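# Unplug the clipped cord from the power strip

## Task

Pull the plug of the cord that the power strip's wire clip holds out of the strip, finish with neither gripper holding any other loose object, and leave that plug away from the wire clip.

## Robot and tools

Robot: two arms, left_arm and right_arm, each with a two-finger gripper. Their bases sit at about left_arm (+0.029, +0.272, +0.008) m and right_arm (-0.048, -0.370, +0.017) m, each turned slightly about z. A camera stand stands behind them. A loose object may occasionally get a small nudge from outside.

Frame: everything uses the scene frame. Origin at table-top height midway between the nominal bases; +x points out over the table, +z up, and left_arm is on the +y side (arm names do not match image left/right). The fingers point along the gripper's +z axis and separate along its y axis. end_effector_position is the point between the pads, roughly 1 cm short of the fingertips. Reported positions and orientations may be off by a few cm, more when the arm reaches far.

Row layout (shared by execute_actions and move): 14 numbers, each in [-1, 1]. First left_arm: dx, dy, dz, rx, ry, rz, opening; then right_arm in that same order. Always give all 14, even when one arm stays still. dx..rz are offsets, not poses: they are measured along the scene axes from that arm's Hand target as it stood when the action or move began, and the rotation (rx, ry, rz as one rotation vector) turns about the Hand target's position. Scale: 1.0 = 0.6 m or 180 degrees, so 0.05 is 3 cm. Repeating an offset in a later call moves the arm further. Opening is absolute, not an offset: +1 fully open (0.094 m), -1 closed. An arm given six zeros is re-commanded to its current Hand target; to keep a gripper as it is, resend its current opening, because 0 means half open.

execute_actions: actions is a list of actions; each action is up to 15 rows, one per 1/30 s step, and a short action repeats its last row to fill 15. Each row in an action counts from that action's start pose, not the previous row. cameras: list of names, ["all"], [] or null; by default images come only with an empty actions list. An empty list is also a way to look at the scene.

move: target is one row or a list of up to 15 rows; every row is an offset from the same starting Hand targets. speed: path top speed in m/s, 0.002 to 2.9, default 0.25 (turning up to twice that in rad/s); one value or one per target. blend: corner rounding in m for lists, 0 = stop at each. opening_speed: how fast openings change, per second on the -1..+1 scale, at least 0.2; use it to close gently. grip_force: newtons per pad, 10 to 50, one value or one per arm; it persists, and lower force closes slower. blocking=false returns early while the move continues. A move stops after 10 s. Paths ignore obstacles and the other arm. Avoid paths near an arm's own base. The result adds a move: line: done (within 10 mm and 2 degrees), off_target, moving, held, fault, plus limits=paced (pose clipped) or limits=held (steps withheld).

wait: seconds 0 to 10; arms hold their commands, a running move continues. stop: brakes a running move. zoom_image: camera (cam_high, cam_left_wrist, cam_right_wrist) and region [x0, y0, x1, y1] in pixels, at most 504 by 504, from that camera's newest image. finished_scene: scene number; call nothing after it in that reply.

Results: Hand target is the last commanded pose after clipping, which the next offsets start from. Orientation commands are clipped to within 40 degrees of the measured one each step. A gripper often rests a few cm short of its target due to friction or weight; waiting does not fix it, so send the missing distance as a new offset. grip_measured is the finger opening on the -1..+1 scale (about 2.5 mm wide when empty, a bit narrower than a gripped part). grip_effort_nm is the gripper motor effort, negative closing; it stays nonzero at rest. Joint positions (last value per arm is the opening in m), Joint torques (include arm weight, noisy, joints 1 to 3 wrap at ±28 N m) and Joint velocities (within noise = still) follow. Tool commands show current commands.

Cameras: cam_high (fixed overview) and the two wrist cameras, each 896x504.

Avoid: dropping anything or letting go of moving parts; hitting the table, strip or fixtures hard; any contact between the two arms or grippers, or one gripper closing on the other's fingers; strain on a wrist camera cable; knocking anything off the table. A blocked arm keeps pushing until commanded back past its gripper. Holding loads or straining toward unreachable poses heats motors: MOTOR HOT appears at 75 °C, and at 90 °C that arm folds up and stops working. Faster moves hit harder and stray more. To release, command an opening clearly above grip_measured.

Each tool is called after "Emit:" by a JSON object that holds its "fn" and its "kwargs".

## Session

Emit:
{"fn": "execute_actions", "kwargs": {"actions": []}}

Emit:
{"fn": "zoom_image", "kwargs": {"camera": "cam_high", "region": [120, 40, 520, 420]}}

Scene clock: 0.00 s.
left_arm: end_effector_position=(+0.0952, -0.0475, +0.1692) grip_measured=+1.000 grip_effort_nm=n/a end_effector_quat_wxyz=(+0.144, +0.974, +0.096, -0.143) | right_arm: end_effector_position=(+0.3818, -0.3144, +0.0821) grip_measured=+1.000 grip_effort_nm=n/a end_effector_quat_wxyz=(+0.655, -0.002, +0.753, -0.072)
Joint positions: left_arm=[-1.238 1.574 1.384 -1.179 0.359 1.734 0.094] | right_arm=[0.322 2.09 0.448 1.498 0.386 -0.059 0.094]
Joint velocities: within noise
Joint torques (N m): no reading
Heat: left arm: 34 °C; right arm: 38 °C.
Hand target: left_arm +0.0933, -0.0490, +0.1762; +0.154, +0.972, +0.094, -0.148 | right_arm +0.3835, -0.3141, +0.0881; +0.661, +0.001, +0.747, -0.071
Tool commands: left_gripper/opening=+1.0 right_gripper/opening=+1.0

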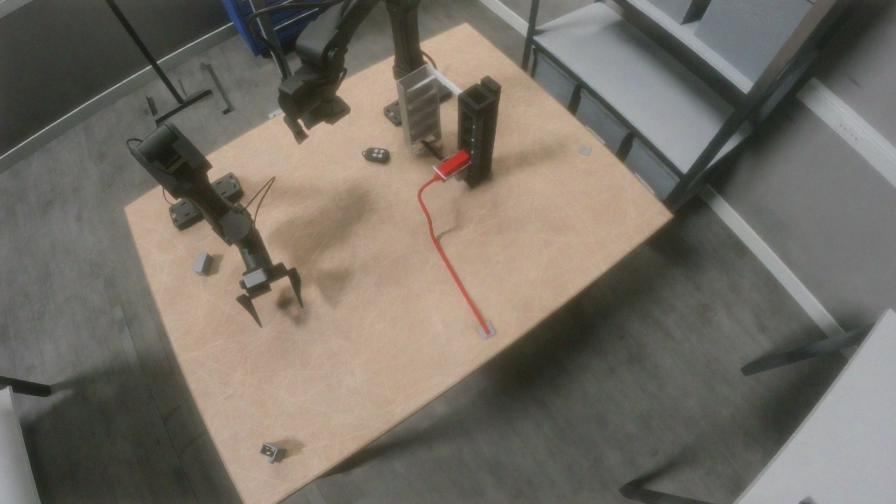

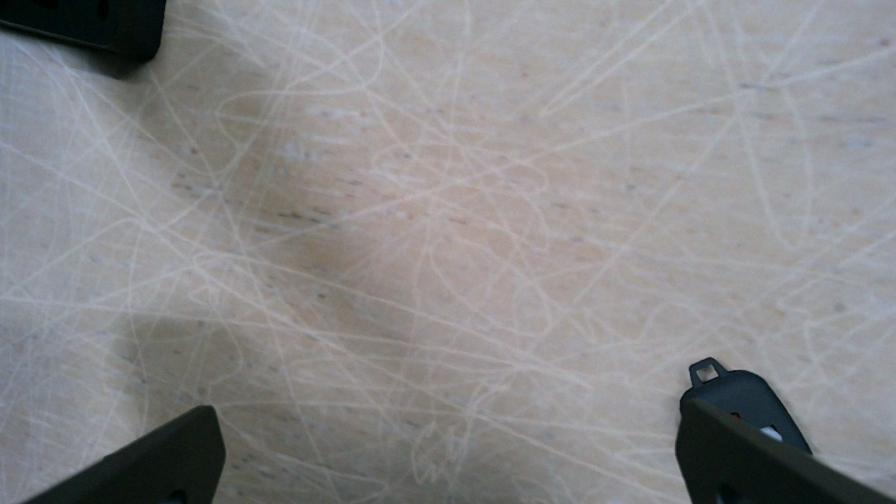

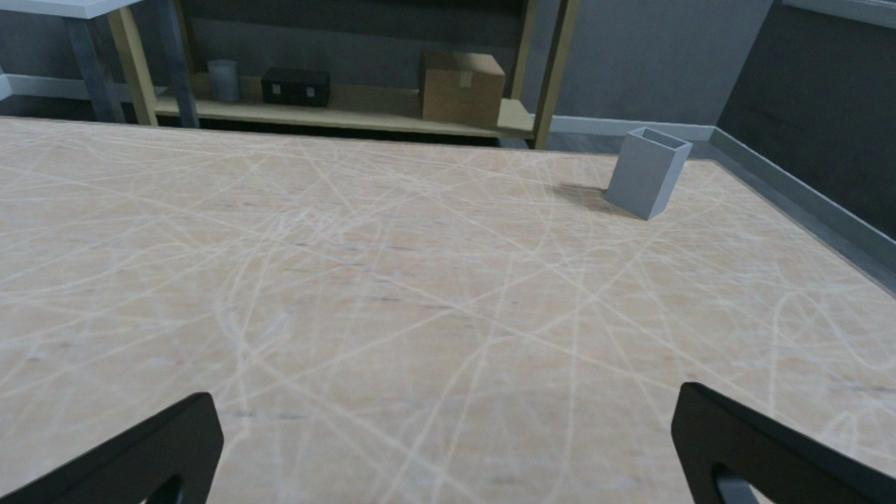

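Scaled by 1.260 from the camera's 896x504 image, which has a finer 1280x720 frame.

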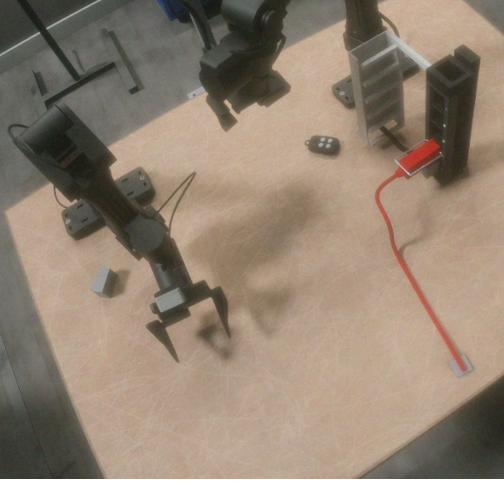

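Emit:
{"fn": "move", "kwargs": {"target": [[-0.1,0.0,0.04,0,0,-0.06,1,-0.05,0.1,0.2,0,0,0,-1],[-0.17,0,0.06,0,0,-0.12,1,-0.189,0.573,0.287,-0.133,0.2,0.497,-1]], "speed": 0.4, "blend": [0.05,0], "cameras": ["cam_high","cam_right_wrist"]}}

Scene clock: 22.80 s.
left_arm: end_effector_position=(-0.0022, -0.0472, +0.2052) grip_measured=+1.000 grip_effort_nm=0.00 end_effector_quat_wxyz=(+0.122, +0.976, -0.081, -0.161) | right_arm: end_effector_position=(+0.2697, +0.0229, +0.2562) grip_measured=-0.987 grip_effort_nm=-0.73 end_effector_quat_wxyz=(-0.266, +0.648, -0.664, -0.262)
Joint positions: left_arm=[-1.534 1.58 1.535 -1.336 0.362 1.802 0.094] | right_arm=[0.74 2.019 2.068 -1.054 -0.548 -0.682 0.001]
Joint torques (N m): left_arm=[-0.51 -4.15 8.31 0.12 0.49 0.07] | right_arm=[0.23 -8.34 7.69 1.03 -0.48 -0.11]
Heat: left arm: 37 °C; right arm: 39 °C.
Hand target: left_arm -0.0087, -0.0490, +0.2122; +0.123, +0.973, -0.090, -0.174 | right_arm +0.2701, +0.0297, +0.2603; -0.270, +0.653, -0.653, -0.271
Off the commanded pose: left_arm 0.010 m, 2 deg | right_arm 0.008 m, 2 deg.
move: done
Images, in order (width x height): cam_high 896x504, cam_right_wrist 896x504.

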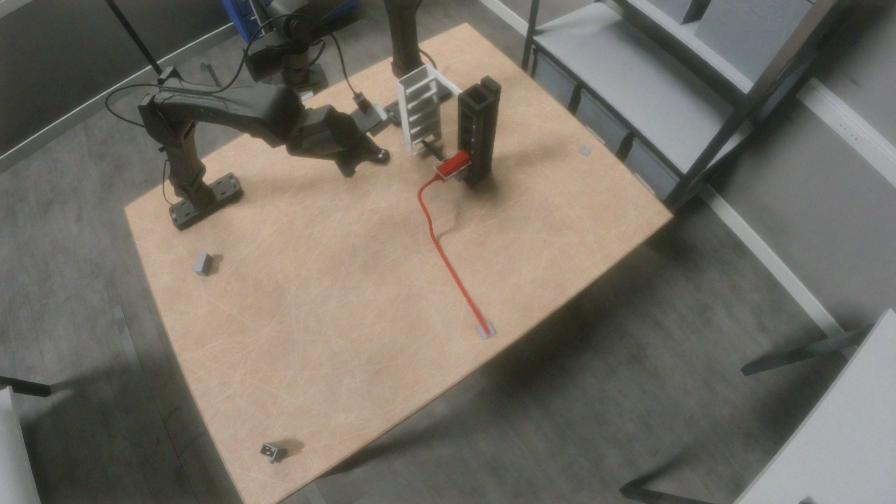

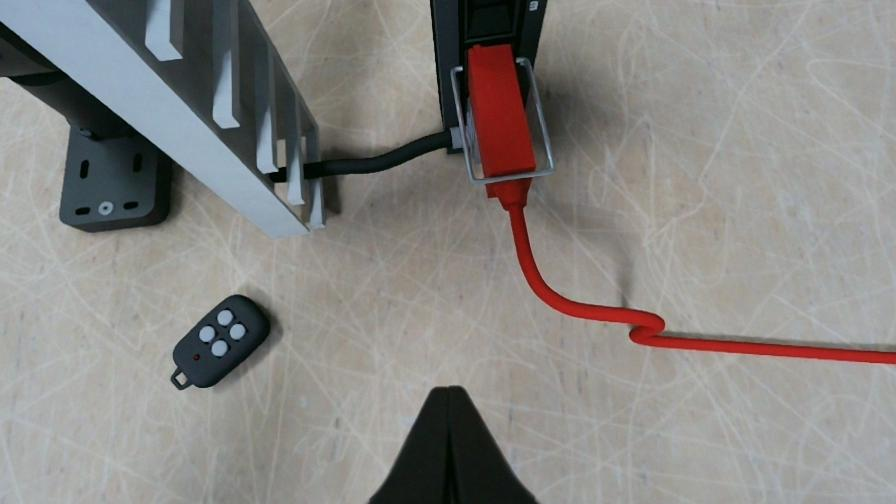

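Emit:
{"fn": "move", "kwargs": {"target": [0,0,0,0,0,0,1,0.117,0.095,-0.19,0.111,0.009,0.055,-1], "speed": 0.3, "cameras": ["cam_right_wrist"]}}

Emit:
{"fn": "zoom_image", "kwargs": {"camera": "cam_right_wrist", "region": [250, 0, 650, 420]}}

Scene clock: 42.20 s.
left_arm: end_effector_position=(-0.0022, -0.0472, +0.2052) grip_measured=+1.000 grip_effort_nm=0.00 end_effector_quat_wxyz=(+0.122, +0.976, -0.081, -0.161) | right_arm: end_effector_position=(+0.3384, +0.0820, +0.1389) grip_measured=-0.987 grip_effort_nm=-0.73 end_effector_quat_wxyz=(-0.337, +0.646, -0.554, -0.403)
Joint positions: left_arm=[-1.534 1.58 1.535 -1.336 0.362 1.802 0.094] | right_arm=[0.653 2.386 1.972 -0.445 -0.936 -0.738 0.001]
Joint torques (N m): left_arm=[-0.77 -4.27 8.35 0.08 0.47 0.09] | right_arm=[0.13 -11.95 7.06 1.26 -0.62 0.07]
Heat: left arm: 39 °C; right arm: 42 °C.
Hand target: left_arm -0.0087, -0.0490, +0.2122; +0.123, +0.973, -0.090, -0.174 | right_arm +0.3403, +0.0866, +0.1463; -0.346, +0.646, -0.542, -0.411
Off the commanded pose: left_arm 0.010 m, 2 deg | right_arm 0.009 m, 2 deg.
move: done
Images, in order (width x height): cam_right_wrist 896x504.

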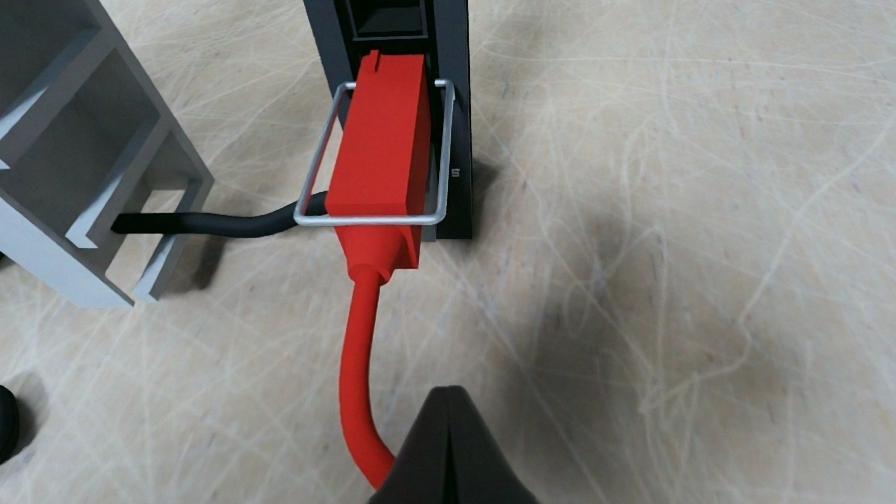

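Scaled by 1.200 from the camera's 896x504 image, which has a finer 1280x720 frame.

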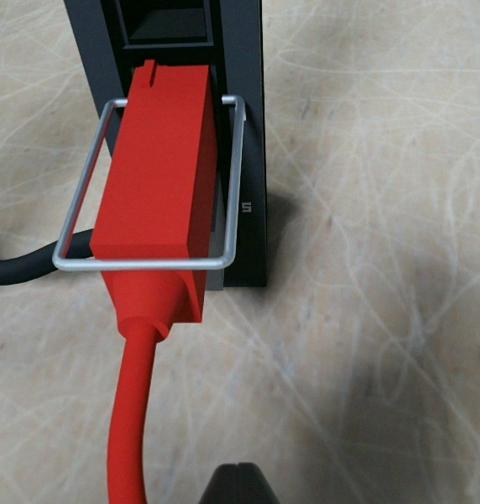

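Emit:
{"fn": "move", "kwargs": {"target": [0,0,0,0,0,0,1,-0.0085,0.051,-0.033,0,0,0,-1], "cameras": ["cam_right_wrist"]}}

Emit:
{"fn": "zoom_image", "kwargs": {"camera": "cam_right_wrist", "region": [250, 150, 600, 430]}}

Scene clock: 58.97 s.
left_arm: end_effector_position=(-0.0022, -0.0472, +0.2052) grip_measured=+1.000 grip_effort_nm=0.00 end_effector_quat_wxyz=(+0.122, +0.976, -0.081, -0.161) | right_arm: end_effector_position=(+0.3293, +0.1125, +0.1250) grip_measured=-0.987 grip_effort_nm=-0.73 end_effector_quat_wxyz=(-0.338, +0.647, -0.548, -0.409)
Joint positions: left_arm=[-1.534 1.58 1.535 -1.336 0.362 1.802 0.094] | right_arm=[0.708 2.446 2.005 -0.359 -0.915 -0.672 0.001]
Joint torques (N m): left_arm=[-0.76 -4.03 8.57 0.07 0.53 0.11] | right_arm=[-0.14 -11.1 7.86 1.35 -0.44 0.07]
Heat: left arm: 39 °C; right arm: 42 °C.
Hand target: left_arm -0.0087, -0.0490, +0.2122; +0.123, +0.973, -0.090, -0.174 | right_arm +0.3351, +0.1172, +0.1263; -0.346, +0.646, -0.542, -0.412
Off the commanded pose: left_arm 0.010 m, 2 deg | right_arm 0.008 m, 1 deg.
move: done
Images, in order (width x height): cam_right_wrist 896x504.

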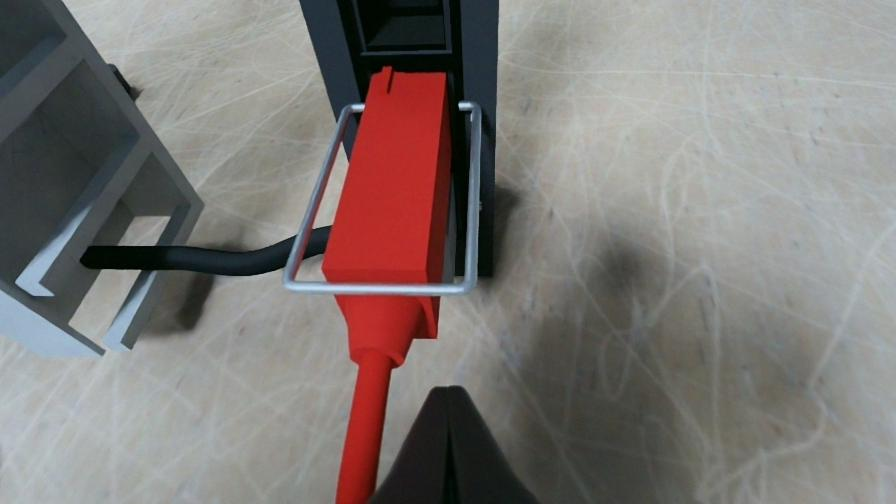

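Scaled by 1.440 from the camera's 896x504 image, which has a finer 1280x720 frame.

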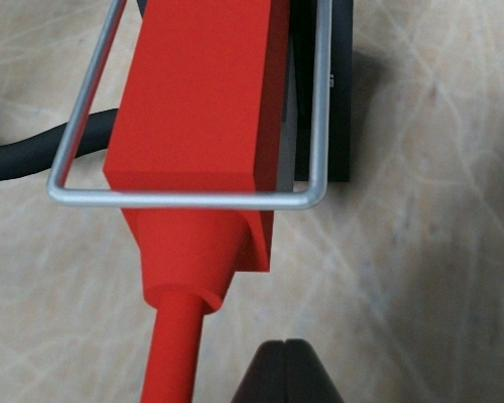

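Emit:
{"fn": "move", "kwargs": {"target": [[0,0,0,0,0,0,1,0.006,0.0133,-0.009,0,0,0,-1],[0,0,0,0,0,0,1,0,0.05,-0.028,0,0,0,-1]], "speed": 0.1, "blend": [0.004,0], "cameras": ["cam_right_wrist"]}}

Emit:
{"fn": "zoom_image", "kwargs": {"camera": "cam_right_wrist", "region": [250, 150, 600, 430]}}

Scene clock: 66.50 s.
left_arm: end_effector_position=(-0.0022, -0.0472, +0.2052) grip_measured=+1.000 grip_effort_nm=0.00 end_effector_quat_wxyz=(+0.122, +0.976, -0.081, -0.161) | right_arm: end_effector_position=(+0.3353, +0.1412, +0.1201) grip_measured=-0.987 grip_effort_nm=-0.73 end_effector_quat_wxyz=(-0.351, +0.646, -0.542, -0.408)
Joint positions: left_arm=[-1.534 1.58 1.535 -1.336 0.362 1.802 0.094] | right_arm=[0.743 2.54 2.132 -0.324 -0.89 -0.623 0.001]
Joint torques (N m): left_arm=[-0.85 -4.07 8.35 0.06 0.48 0.07] | right_arm=[0.55 -10.8 7.46 1.29 -0.33 0.09]
Heat: left arm: 39 °C; right arm: 42 °C.
Hand target: left_arm -0.0087, -0.0490, +0.2122; +0.123, +0.973, -0.090, -0.174 | right_arm +0.3350, +0.1473, +0.1096; -0.346, +0.646, -0.542, -0.412
Off the commanded pose: left_arm 0.010 m, 2 deg | right_arm 0.012 m, 1 deg.
move: off_target (right_arm)
Images, in order (width x height): cam_right_wrist 896x504.

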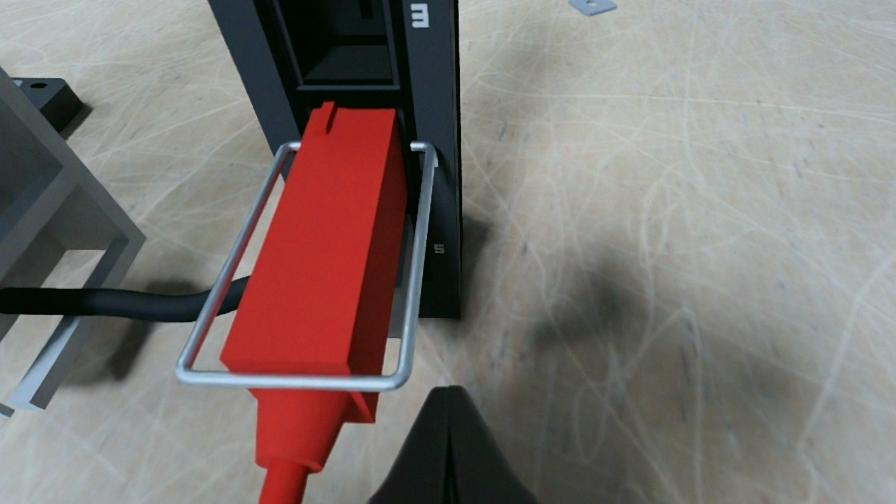

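Scaled by 1.440 from the camera's 896x504 image, which has a finer 1280x720 frame.

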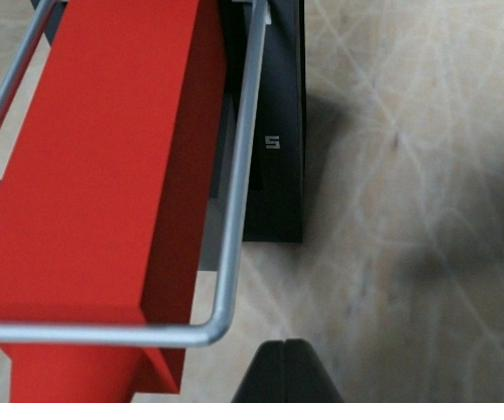

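Emit:
{"fn": "move", "kwargs": {"target": [[0,0,0,0,0,0,1,-0.0132,-0.0225,-0.02,0,0,0,-1],[0,0,0,0,0,0,1,-0.0183,0.0083,-0.024,0,0,0,-1]], "speed": 0.1, "blend": [0.003,0], "cameras": ["cam_right_wrist"]}}

Emit:
{"fn": "zoom_image", "kwargs": {"camera": "cam_right_wrist", "region": [300, 250, 600, 490]}}

Scene clock: 77.27 s.
left_arm: end_effector_position=(-0.0022, -0.0472, +0.2052) grip_measured=+1.000 grip_effort_nm=0.00 end_effector_quat_wxyz=(+0.122, +0.976, -0.081, -0.161) | right_arm: end_effector_position=(+0.3327, +0.1458, +0.1090) grip_measured=-0.987 grip_effort_nm=-0.71 end_effector_quat_wxyz=(-0.365, +0.645, -0.534, -0.408)
Joint positions: left_arm=[-1.534 1.58 1.535 -1.336 0.362 1.802 0.094] | right_arm=[0.752 2.54 2.064 -0.211 -0.886 -0.605 0.001]
Joint torques (N m): left_arm=[-0.53 -3.99 8.54 0.06 0.46 0.05] | right_arm=[1.48 -11.75 6.23 1.09 -0.23 0.07]
Heat: left arm: 40 °C; right arm: 41 °C.
Hand target: left_arm -0.0087, -0.0490, +0.2122; +0.123, +0.973, -0.090, -0.174 | right_arm +0.3241, +0.1523, +0.0952; -0.346, +0.646, -0.542, -0.412
Off the commanded pose: left_arm 0.010 m, 2 deg | right_arm 0.018 m, 2 deg.
move: off_target (right_arm)
Images, in order (width x height): cam_right_wrist 896x504.

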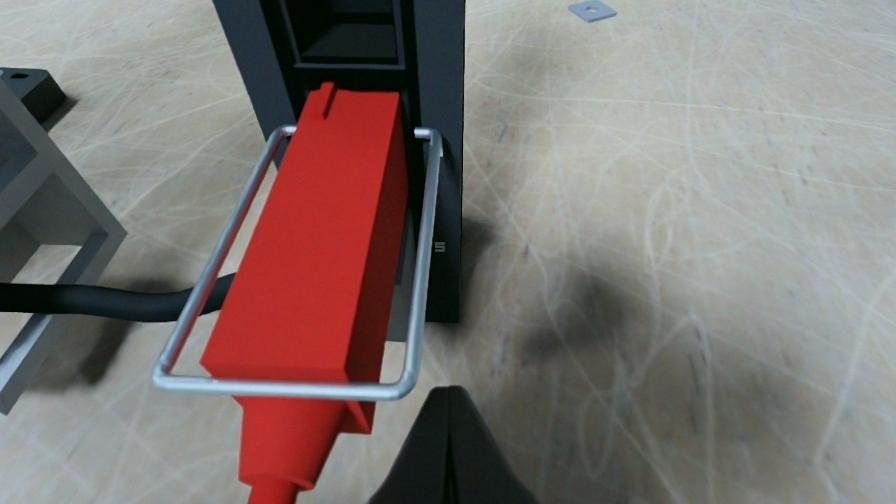

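Scaled by 1.680 from the camera's 896x504 image, which has a finer 1280x720 frame.

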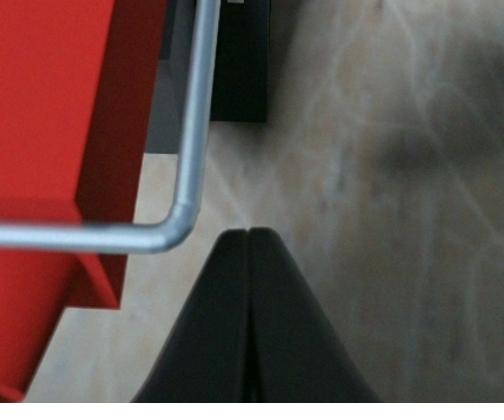

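Emit:
{"fn": "move", "kwargs": {"target": [0,0,0,0,0,0,1,-0.001,-0.05,0,0,0,0,-1], "speed": 0.15, "cameras": ["cam_right_wrist"]}}

Scene clock: 81.97 s.
left_arm: end_effector_position=(-0.0022, -0.0472, +0.2052) grip_measured=+1.000 grip_effort_nm=0.00 end_effector_quat_wxyz=(+0.122, +0.976, -0.081, -0.161) | right_arm: end_effector_position=(+0.3283, +0.1320, +0.1043) grip_measured=-0.987 grip_effort_nm=-0.71 end_effector_quat_wxyz=(-0.366, +0.647, -0.526, -0.413)
Joint positions: left_arm=[-1.534 1.58 1.535 -1.336 0.362 1.802 0.094] | right_arm=[0.734 2.498 1.96 -0.158 -0.916 -0.629 0.001]
Joint torques (N m): left_arm=[-0.58 -4.11 8.32 0.05 0.47 0.07] | right_arm=[-0.39 -14.75 2.89 0.88 -0.25 -0.08]
Heat: left arm: 40 °C; right arm: 41 °C.
Hand target: left_arm -0.0087, -0.0490, +0.2122; +0.123, +0.973, -0.090, -0.174 | right_arm +0.3235, +0.1223, +0.0953; -0.346, +0.646, -0.542, -0.412
Off the commanded pose: left_arm 0.010 m, 2 deg | right_arm 0.014 m, 3 deg.
move: off_target (right_arm)
Images, in order (width x height): cam_right_wrist 896x504.

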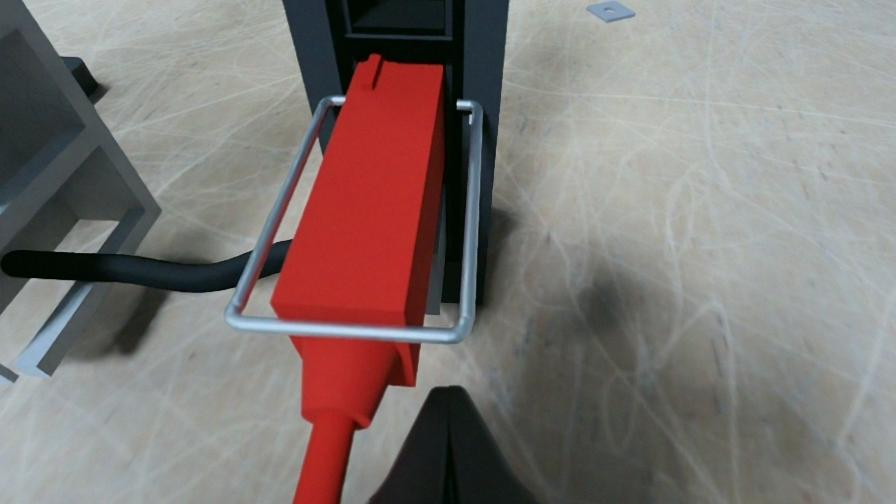

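Emit:
{"fn": "move", "kwargs": {"target": [[0,0,0,0,0,0,1,-0.003,0.0535,-0.0115,0,0,0,-1],[0,0,0,0,0,0,1,-0.005,0.065,0.063,0,0,0,-1]], "speed": 0.1, "cameras": ["cam_right_wrist"]}}

Emit:
{"fn": "zoom_image", "kwargs": {"camera": "cam_right_wrist", "region": [200, 100, 600, 500]}}

Scene clock: 91.37 s.
left_arm: end_effector_position=(-0.0022, -0.0472, +0.2052) grip_measured=+1.000 grip_effort_nm=0.00 end_effector_quat_wxyz=(+0.122, +0.976, -0.081, -0.161) | right_arm: end_effector_position=(+0.3246, +0.1561, +0.1340) grip_measured=-0.987 grip_effort_nm=-0.71 end_effector_quat_wxyz=(-0.353, +0.644, -0.547, -0.401)
Joint positions: left_arm=[-1.534 1.58 1.535 -1.336 0.362 1.802 0.094] | right_arm=[0.781 2.521 2.153 -0.333 -0.844 -0.581 0.001]
Joint torques (N m): left_arm=[-0.59 -4.25 8.2 0.11 0.49 0.08] | right_arm=[0.49 -11.89 7.91 1.17 -0.5 0.05]
Heat: left arm: 40 °C; right arm: 41 °C.
Hand target: left_arm -0.0087, -0.0490, +0.2122; +0.123, +0.973, -0.090, -0.174 | right_arm +0.3205, +0.1613, +0.1329; -0.346, +0.646, -0.542, -0.412
Off the commanded pose: left_arm 0.010 m, 2 deg | right_arm 0.007 m, 2 deg.
move: done
Images, in order (width x height): cam_right_wrist 896x504.

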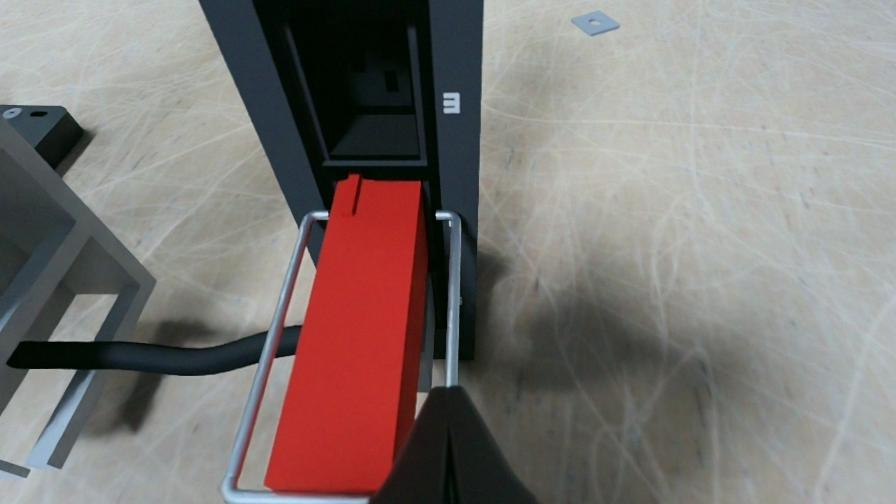

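Scaled by 1.260 from the camera's 896x504 image, which has a finer 1280x720 frame.

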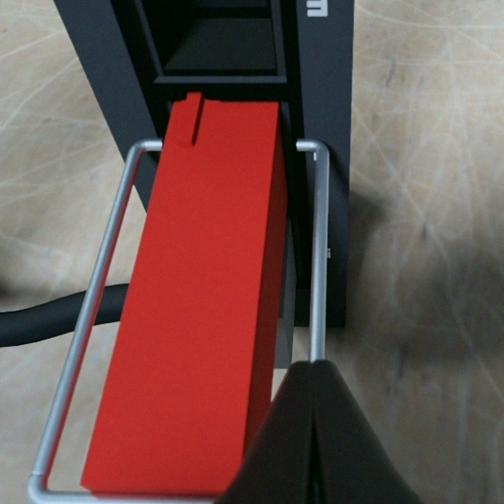

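Emit:
{"fn": "move", "kwargs": {"target": [[0,0,0,0,0,0,1,0.009,-0.07,0,0,0,0,-1],[0,0,0,0,0,0,1,0.009,-0.08,-0.083,0,0,0,-1],[0,0,0,0,0,0,1,0.0025,-0.011,-0.085,0,0,0,-1]], "speed": 0.12, "blend": [0.01,0,0], "cameras": ["cam_right_wrist"]}}

Emit:
{"fn": "zoom_image", "kwargs": {"camera": "cam_right_wrist", "region": [250, 200, 600, 500]}}

Scene clock: 102.83 s.
left_arm: end_effector_position=(-0.0022, -0.0472, +0.2052) grip_measured=+1.000 grip_effort_nm=0.00 end_effector_quat_wxyz=(+0.122, +0.976, -0.081, -0.161) | right_arm: end_effector_position=(+0.3327, +0.1483, +0.1100) grip_measured=-0.987 grip_effort_nm=-0.71 end_effector_quat_wxyz=(-0.380, +0.645, -0.526, -0.403)
Joint positions: left_arm=[-1.534 1.58 1.535 -1.336 0.362 1.802 0.094] | right_arm=[0.757 2.529 2.027 -0.147 -0.875 -0.598 0.001]
Joint torques (N m): left_arm=[-0.7 -4.12 8.49 0.07 0.49 0.07] | right_arm=[1.47 -9.84 6.58 0.99 -0.22 0.08]
Heat: left arm: 40 °C; right arm: 42 °C.
Hand target: left_arm -0.0087, -0.0490, +0.2122; +0.123, +0.973, -0.090, -0.174 | right_arm +0.3219, +0.1547, +0.0820; -0.346, +0.646, -0.542, -0.412
Off the commanded pose: left_arm 0.010 m, 2 deg | right_arm 0.031 m, 4 deg.
move: off_target (right_arm)
Images, in order (width x height): cam_right_wrist 896x504.

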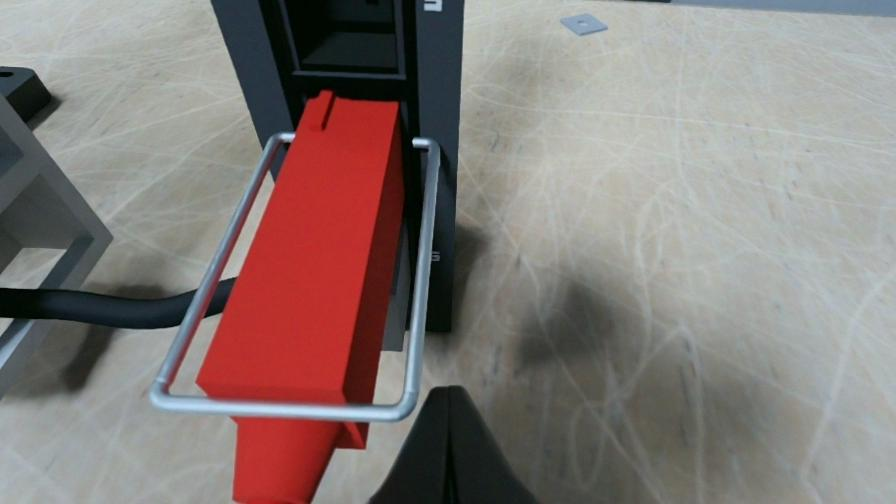

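Scaled by 1.440 from the camera's 896x504 image, which has a finer 1280x720 frame.

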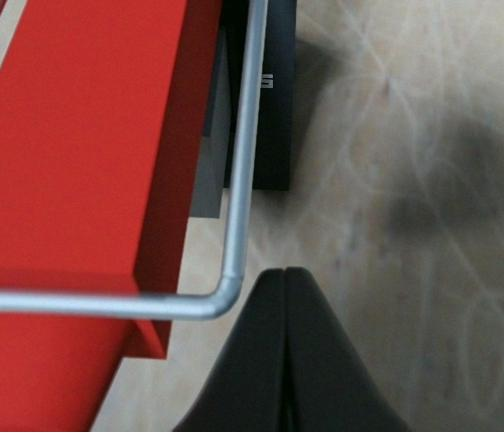

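Emit:
{"fn": "move", "kwargs": {"target": [[0,0,0,0,0,0,1,0.02,-0.09,0.05,0,0,0,-1],[0,0,0,0,0,0,1,0.005,-0.091,0.045,-0.1095,-0.018,0,-1]], "speed": 0.2, "blend": [0.02,0], "cameras": ["cam_right_wrist"]}}

Scene clock: 120.37 s.
left_arm: end_effector_position=(-0.0022, -0.0472, +0.2052) grip_measured=+1.000 grip_effort_nm=0.00 end_effector_quat_wxyz=(+0.122, +0.976, -0.081, -0.161) | right_arm: end_effector_position=(+0.3251, +0.0964, +0.1133) grip_measured=-0.987 grip_effort_nm=-0.71 end_effector_quat_wxyz=(-0.248, +0.703, -0.600, -0.291)
Joint positions: left_arm=[-1.534 1.58 1.535 -1.336 0.362 1.802 0.094] | right_arm=[0.75 2.53 2.354 -0.913 -0.646 -0.854 0.001]
Joint torques (N m): left_arm=[-0.87 -4.18 8.39 0.04 0.47 0.07] | right_arm=[0.27 -11.33 7.58 0.85 -0.39 -0.09]
Heat: left arm: 40 °C; right arm: 41 °C.
Hand target: left_arm -0.0087, -0.0490, +0.2122; +0.123, +0.973, -0.090, -0.174 | right_arm +0.3250, +0.1001, +0.1090; -0.245, +0.707, -0.594, -0.294
Off the commanded pose: left_arm 0.010 m, 2 deg | right_arm 0.006 m, 1 deg.
move: done
Images, in order (width x height): cam_right_wrist 896x504.

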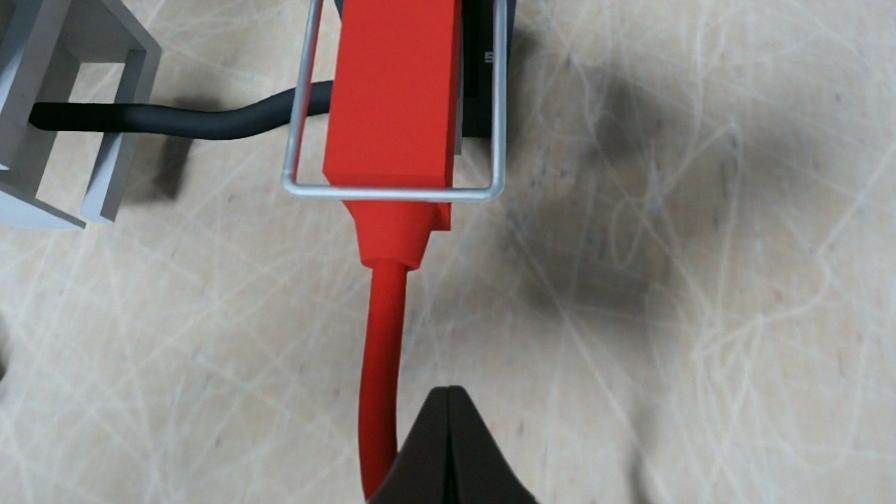

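Emit:
{"fn": "move", "kwargs": {"target": [[0,0,0,0,0,0,1,-0.0045,0.077,-0.023,0,0,0,-1],[0,0,0,0,0,0,1,-0.008,0.09,0.037,0,0,0,-1]], "speed": 0.1, "blend": [0,0], "cameras": ["cam_right_wrist"]}}

Scene clock: 132.60 s.
left_arm: end_effector_position=(-0.0022, -0.0472, +0.2052) grip_measured=+1.000 grip_effort_nm=0.00 end_effector_quat_wxyz=(+0.122, +0.976, -0.081, -0.161) | right_arm: end_effector_position=(+0.3238, +0.1406, +0.1117) grip_measured=-0.987 grip_effort_nm=-0.71 end_effector_quat_wxyz=(-0.253, +0.692, -0.614, -0.283)
Joint positions: left_arm=[-1.534 1.58 1.535 -1.336 0.362 1.802 0.094] | right_arm=[0.819 2.78 2.825 -1.07 -0.585 -0.742 0.001]
Joint torques (N m): left_arm=[-0.75 -4.1 8.43 0.1 0.52 0.03] | right_arm=[1.26 -14.45 8.05 1.21 -0.49 0.06]
Heat: left arm: 40 °C; right arm: 43 °C.
Hand target: left_arm -0.0087, -0.0490, +0.2122; +0.123, +0.973, -0.090, -0.174 | right_arm +0.3202, +0.1541, +0.1313; -0.245, +0.707, -0.594, -0.294
Off the commanded pose: left_arm 0.010 m, 2 deg | right_arm 0.024 m, 3 deg.
elbow stopped short (right arm): the move would have taken joint 3 (elbow) straighter than the controller allows.
move: off_target (right_arm)
Images, in order (width x height): cam_right_wrist 896x504.

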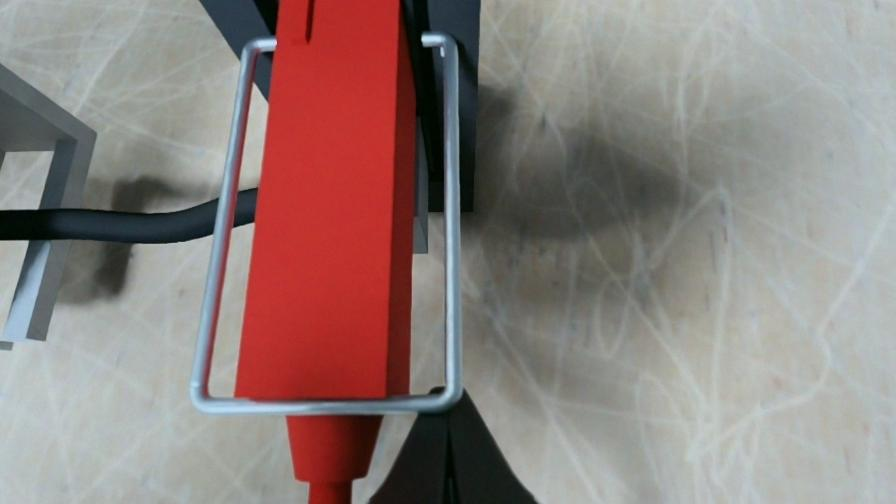

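Emit:
{"fn": "move", "kwargs": {"target": [[0,0,0,0,0,0,1,-0.005,-0.007,-0.037,0.0953,-0.0097,-0.165,-1],[0,0,0,0,0,0,1,-0.0085,0.004,0.0057,0.0953,-0.0097,-0.165,-1],[0,0,0,0,0,0,1,-0.013,0.03,0.044,0.0953,-0.0097,-0.165,-1],[0,0,0,0,0,0,1,-0.018,0.058,0.066,0.0953,-0.0097,-0.165,-1],[0,0,0,0,0,0,1,-0.023,0.09,0.079,0.0953,-0.0097,-0.165,-1]], "speed": 0.1, "blend": [0.004,0.006,0.006,0.006,0], "cameras": ["cam_right_wrist","cam_high"]}}

Emit:
{"fn": "zoom_image", "kwargs": {"camera": "cam_high", "region": [350, 60, 530, 220]}}

Scene clock: 152.13 s.
left_arm: end_effector_position=(-0.0022, -0.0472, +0.2052) grip_measured=+1.000 grip_effort_nm=0.00 end_effector_quat_wxyz=(+0.122, +0.976, -0.081, -0.161) | right_arm: end_effector_position=(+0.2999, +0.2039, +0.1749) grip_measured=-0.987 grip_effort_nm=-0.71 end_effector_quat_wxyz=(+0.417, -0.497, +0.703, +0.291)
Joint positions: left_arm=[-1.534 1.58 1.535 -1.336 0.362 1.802 0.094] | right_arm=[1.001 2.349 2.003 -0.173 -0.229 -0.136 0.001]
Joint torques (N m): left_arm=[-0.5 -4.14 8.51 0.03 0.49 0.09] | right_arm=[-0.43 -11.28 8.46 1.58 -0.11 0.08]
Heat: left arm: 40 °C; right arm: 43 °C.
Hand target: left_arm -0.0087, -0.0490, +0.2122; +0.123, +0.973, -0.090, -0.174 | right_arm +0.3065, +0.2081, +0.1788; +0.423, -0.492, +0.701, +0.296
Off the commanded pose: left_arm 0.010 m, 2 deg | right_arm 0.009 m, 1 deg.
move: done
Images, in order (width x height): cam_high 896x504, cam_right_wrist 896x504.

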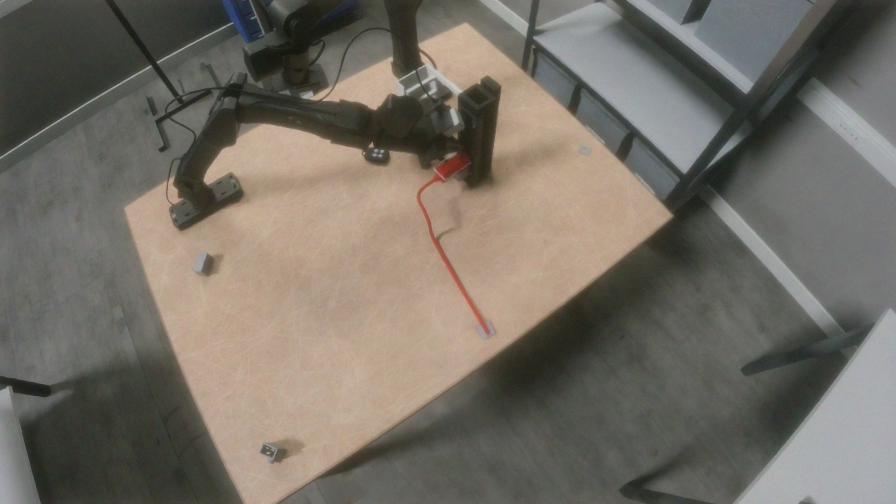

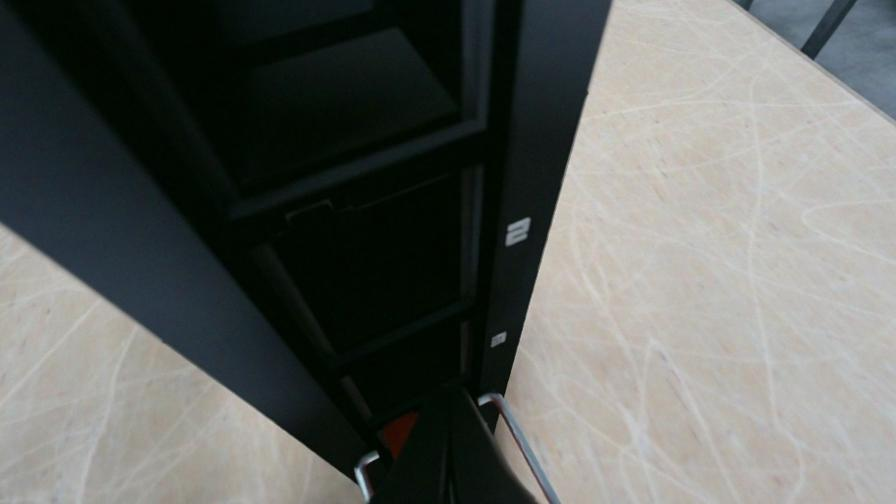

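Scaled by 2.800 from the camera's 896x504 image, which has a finer 1280x720 frame.

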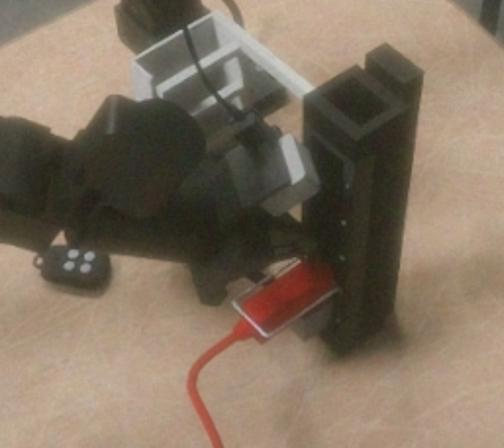

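Emit:
{"fn": "move", "kwargs": {"target": [[0,0,0,0,0,0,1,0.02,-0.1,0.04,0,0,0,-1],[0,0,0,0,0,0,1,0.031,-0.178,-0.122,-0.04,0.004,0.1665,-1]], "speed": 0.25, "blend": [0.03,0], "cameras": ["cam_right_wrist"]}}

Scene clock: 172.30 s.
left_arm: end_effector_position=(-0.0022, -0.0472, +0.2052) grip_measured=+1.000 grip_effort_nm=0.00 end_effector_quat_wxyz=(+0.122, +0.976, -0.081, -0.161) | right_arm: end_effector_position=(+0.3241, +0.1012, +0.1124) grip_measured=-0.987 grip_effort_nm=-0.71 end_effector_quat_wxyz=(-0.305, +0.679, -0.572, -0.345)
Joint positions: left_arm=[-1.534 1.58 1.535 -1.336 0.362 1.802 0.094] | right_arm=[0.727 2.427 2.046 -0.557 -0.776 -0.788 0.001]
Joint torques (N m): left_arm=[-0.85 -4.05 8.24 0.05 0.46 0.05] | right_arm=[-0.46 -10.61 7.47 0.9 -0.55 -0.11]
Heat: left arm: 40 °C; right arm: 44 °C.
Hand target: left_arm -0.0087, -0.0490, +0.2122; +0.123, +0.973, -0.090, -0.174 | right_arm +0.3251, +0.1013, +0.1055; -0.296, +0.680, -0.570, -0.354
Off the commanded pose: left_arm 0.010 m, 2 deg | right_arm 0.007 m, 1 deg.
move: done
Images, in order (width x height): cam_right_wrist 896x504.

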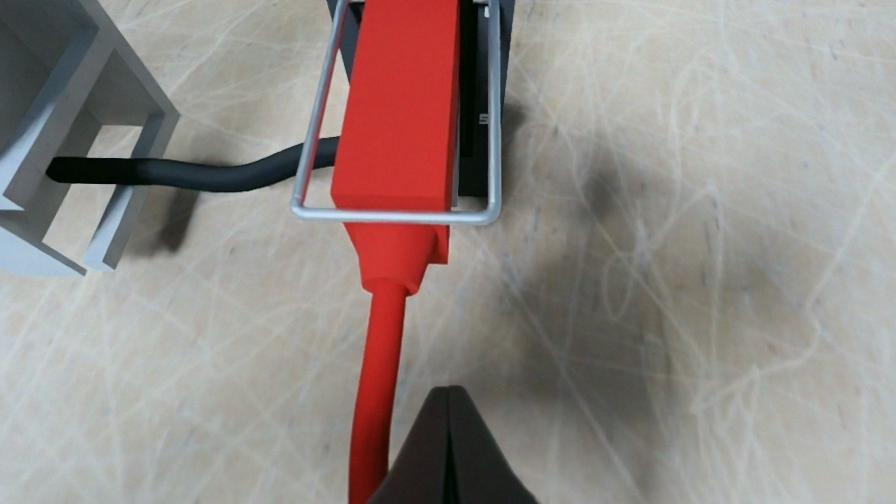

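Emit:
{"fn": "move", "kwargs": {"target": [[0,0,0,0,0,0,1,-0.002,0.041,-0.03,0,0,0,-1],[0,0,0,0,0,0,1,-0.009,0.0815,-0.028,0,0,0,-1]], "speed": 0.1, "blend": [0.004,0], "cameras": ["cam_right_wrist"]}}

Emit:
{"fn": "zoom_image", "kwargs": {"camera": "cam_right_wrist", "region": [300, 250, 600, 500]}}

Scene clock: 179.83 s.
left_arm: end_effector_position=(-0.0022, -0.0472, +0.2052) grip_measured=+1.000 grip_effort_nm=0.00 end_effector_quat_wxyz=(+0.122, +0.976, -0.081, -0.161) | right_arm: end_effector_position=(+0.3229, +0.1468, +0.1023) grip_measured=-0.987 grip_effort_nm=-0.71 end_effector_quat_wxyz=(-0.311, +0.679, -0.566, -0.348)
Joint positions: left_arm=[-1.534 1.58 1.535 -1.336 0.362 1.802 0.094] | right_arm=[0.791 2.575 2.258 -0.558 -0.746 -0.718 0.001]
Joint torques (N m): left_arm=[-0.65 -4 8.28 0.04 0.5 0.08] | right_arm=[0.43 -10.92 7.32 1.02 -0.35 0]
Heat: left arm: 40 °C; right arm: 44 °C.
Hand target: left_arm -0.0087, -0.0490, +0.2122; +0.123, +0.973, -0.090, -0.174 | right_arm +0.3197, +0.1502, +0.0886; -0.296, +0.680, -0.570, -0.354
Off the commanded pose: left_arm 0.010 m, 2 deg | right_arm 0.014 m, 2 deg.
move: off_target (right_arm)
Images, in order (width x height): cam_right_wrist 896x504.

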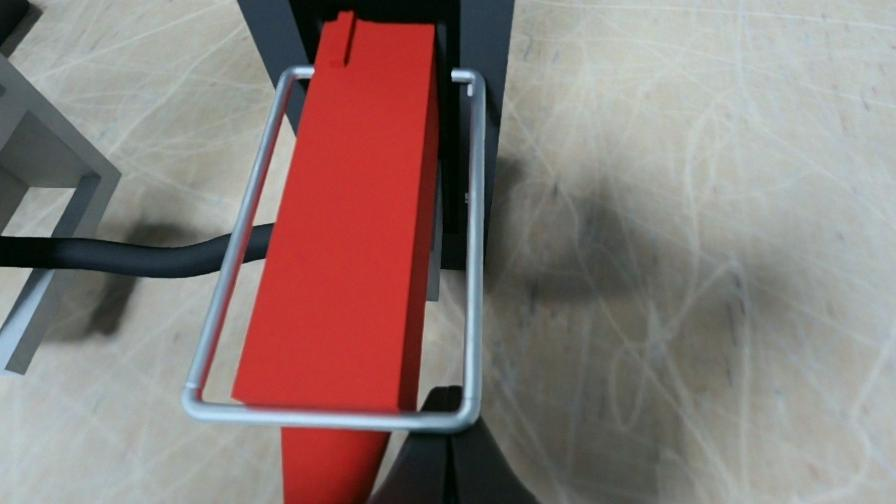

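Scaled by 1.680 from the camera's 896x504 image, which has a finer 1280x720 frame.

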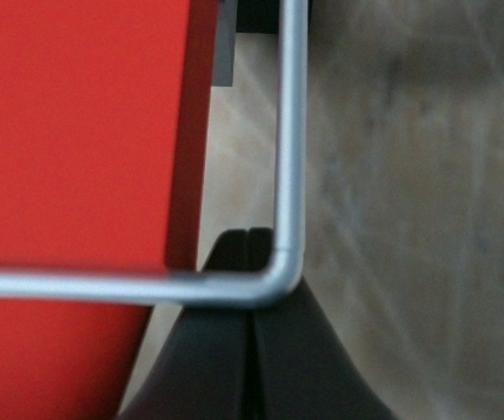

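Emit:
{"fn": "move", "kwargs": {"target": [[0,0,0,0,0,0,1,-0.001,0.004,0.055,0,0,0,-1],[0,0,0,0,0,0,1,-0.0035,0.012,0.0895,0.01,0,-0.035,-1],[0,0,0,0,0,0,1,-0.0145,0.037,0.1275,0.029,-0.001,-0.1,-1],[0,0,0,0,0,0,1,-0.022,0.064,0.148,0.0392,-0.0017,-0.139,-1],[0,0,0,0,0,0,1,-0.029,0.095,0.162,0.0392,-0.0017,-0.139,-1],[0,0,0,0,0,0,1,-0.0325,0.1145,0.163,0.0392,-0.0017,-0.139,-1]], "speed": 0.08, "blend": [0.004,0.006,0.006,0.006,0.006,0], "cameras": ["cam_right_wrist","cam_high"]}}

Emit:
{"fn": "zoom_image", "kwargs": {"camera": "cam_high", "region": [350, 60, 530, 220]}}

Scene clock: 199.57 s.
left_arm: end_effector_position=(-0.0022, -0.0472, +0.2052) grip_measured=+1.000 grip_effort_nm=0.00 end_effector_quat_wxyz=(+0.122, +0.976, -0.081, -0.161) | right_arm: end_effector_position=(+0.2919, +0.2128, +0.1796) grip_measured=-0.987 grip_effort_nm=-0.71 end_effector_quat_wxyz=(+0.396, -0.528, +0.685, +0.308)
Joint positions: left_arm=[-1.534 1.58 1.535 -1.336 0.362 1.802 0.094] | right_arm=[0.998 2.395 2.119 -0.274 -0.31 -0.18 0.001]
Joint torques (N m): left_arm=[-0.76 -4.21 8.21 0.07 0.46 0.05] | right_arm=[-0.47 -11.3 8.73 1.68 -0.12 0.07]
Heat: left arm: 41 °C; right arm: 43 °C.
Hand target: left_arm -0.0087, -0.0490, +0.2122; +0.123, +0.973, -0.090, -0.174 | right_arm +0.3001, +0.2189, +0.1866; +0.408, -0.522, +0.680, +0.314
Off the commanded pose: left_arm 0.010 m, 2 deg | right_arm 0.012 m, 2 deg.
move: off_target (right_arm)
Images, in order (width x height): cam_high 896x504, cam_right_wrist 896x504.

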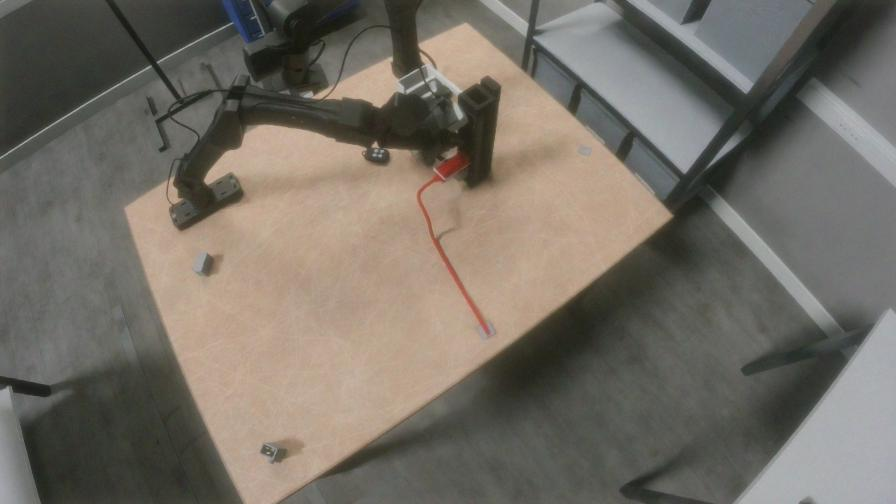

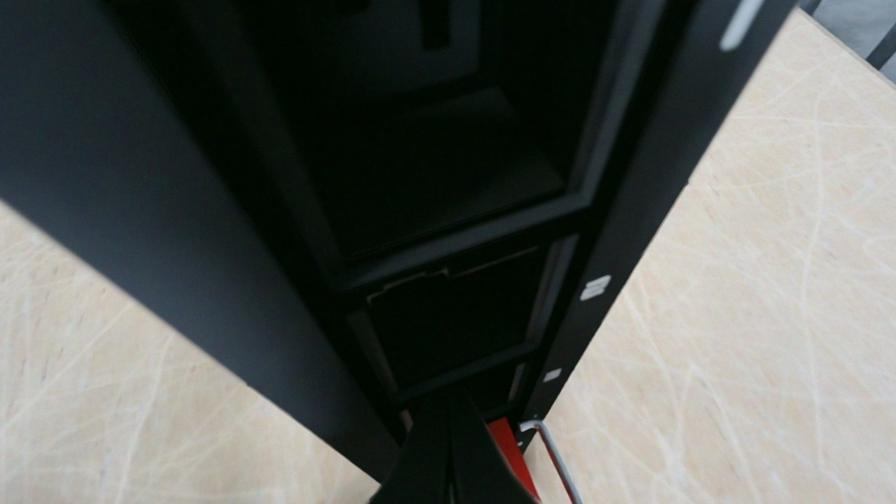

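Scaled by 2.800 from the camera's 896x504 image, which has a finer 1280x720 frame.

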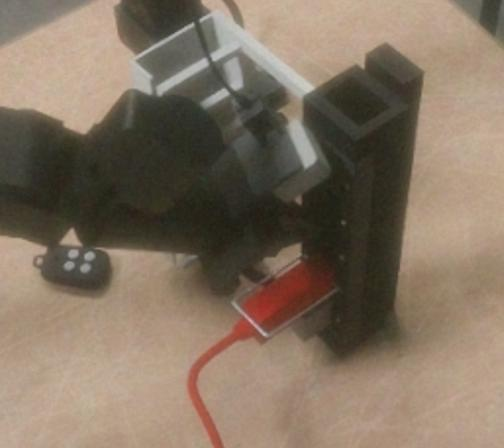

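Emit:
{"fn": "move", "kwargs": {"target": [[0,0,0,0,0,0,1,0.02,-0.1,0.042,0,0,0,-1],[0,0,0,0,0,0,1,0.0417,-0.196,-0.135,-0.0392,0.0017,0.139,-1],[0,0,0,0,0,0,1,0.04,-0.155,-0.167,-0.0392,0.0017,0.139,-1],[0,0,0,0,0,0,1,0.0327,-0.1145,-0.1635,-0.0392,0.0017,0.139,-1],[0,0,0,0,0,0,1,0.031,-0.111,-0.108,-0.0392,0.0017,0.139,-1],[0,0,0,0,0,0,1,0.0293,-0.1023,-0.074,-0.0392,0.0017,0.139,-1]], "speed": [0.25,0.25,0.1,0.1,0.08,0.08], "blend": [0.03,0.005,0.004,0.001,0.004,0], "cameras": ["cam_right_wrist"]}}

Scene clock: 213.33 s.
left_arm: end_effector_position=(-0.0022, -0.0472, +0.2052) grip_measured=+1.000 grip_effort_nm=0.00 end_effector_quat_wxyz=(+0.122, +0.976, -0.081, -0.161) | right_arm: end_effector_position=(+0.3228, +0.1383, +0.1242) grip_measured=-0.987 grip_effort_nm=-0.71 end_effector_quat_wxyz=(-0.274, +0.674, -0.601, -0.332)
Joint positions: left_arm=[-1.534 1.58 1.535 -1.336 0.362 1.802 0.094] | right_arm=[0.792 2.616 2.485 -0.832 -0.695 -0.706 0.001]
Joint torques (N m): left_arm=[-0.76 -4.19 8.34 0.07 0.47 0.06] | right_arm=[1.39 -12.59 9.05 1.44 -0.83 0.03]
Heat: left arm: 41 °C; right arm: 45 °C.
Hand target: left_arm -0.0087, -0.0490, +0.2122; +0.123, +0.973, -0.090, -0.174 | right_arm +0.3177, +0.1575, +0.1420; -0.296, +0.680, -0.570, -0.354
Off the commanded pose: left_arm 0.010 m, 2 deg | right_arm 0.027 m, 5 deg.
move: off_target (right_arm)
Images, in order (width x height): cam_right_wrist 896x504.

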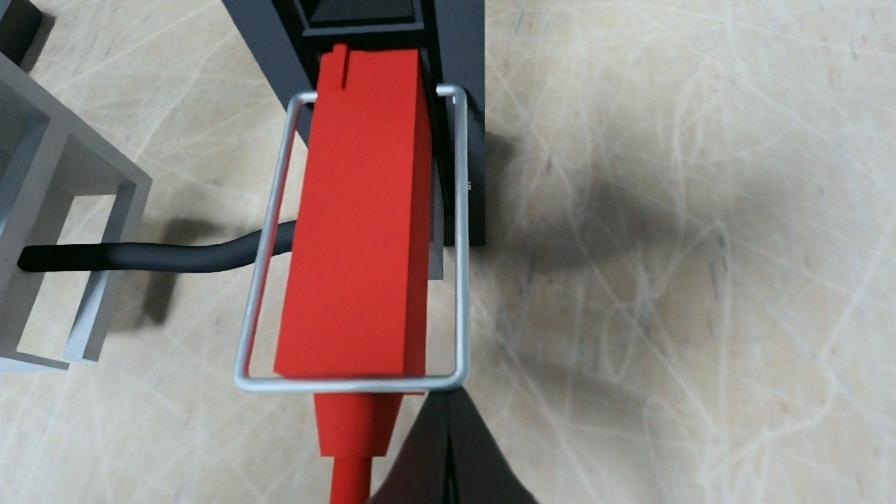

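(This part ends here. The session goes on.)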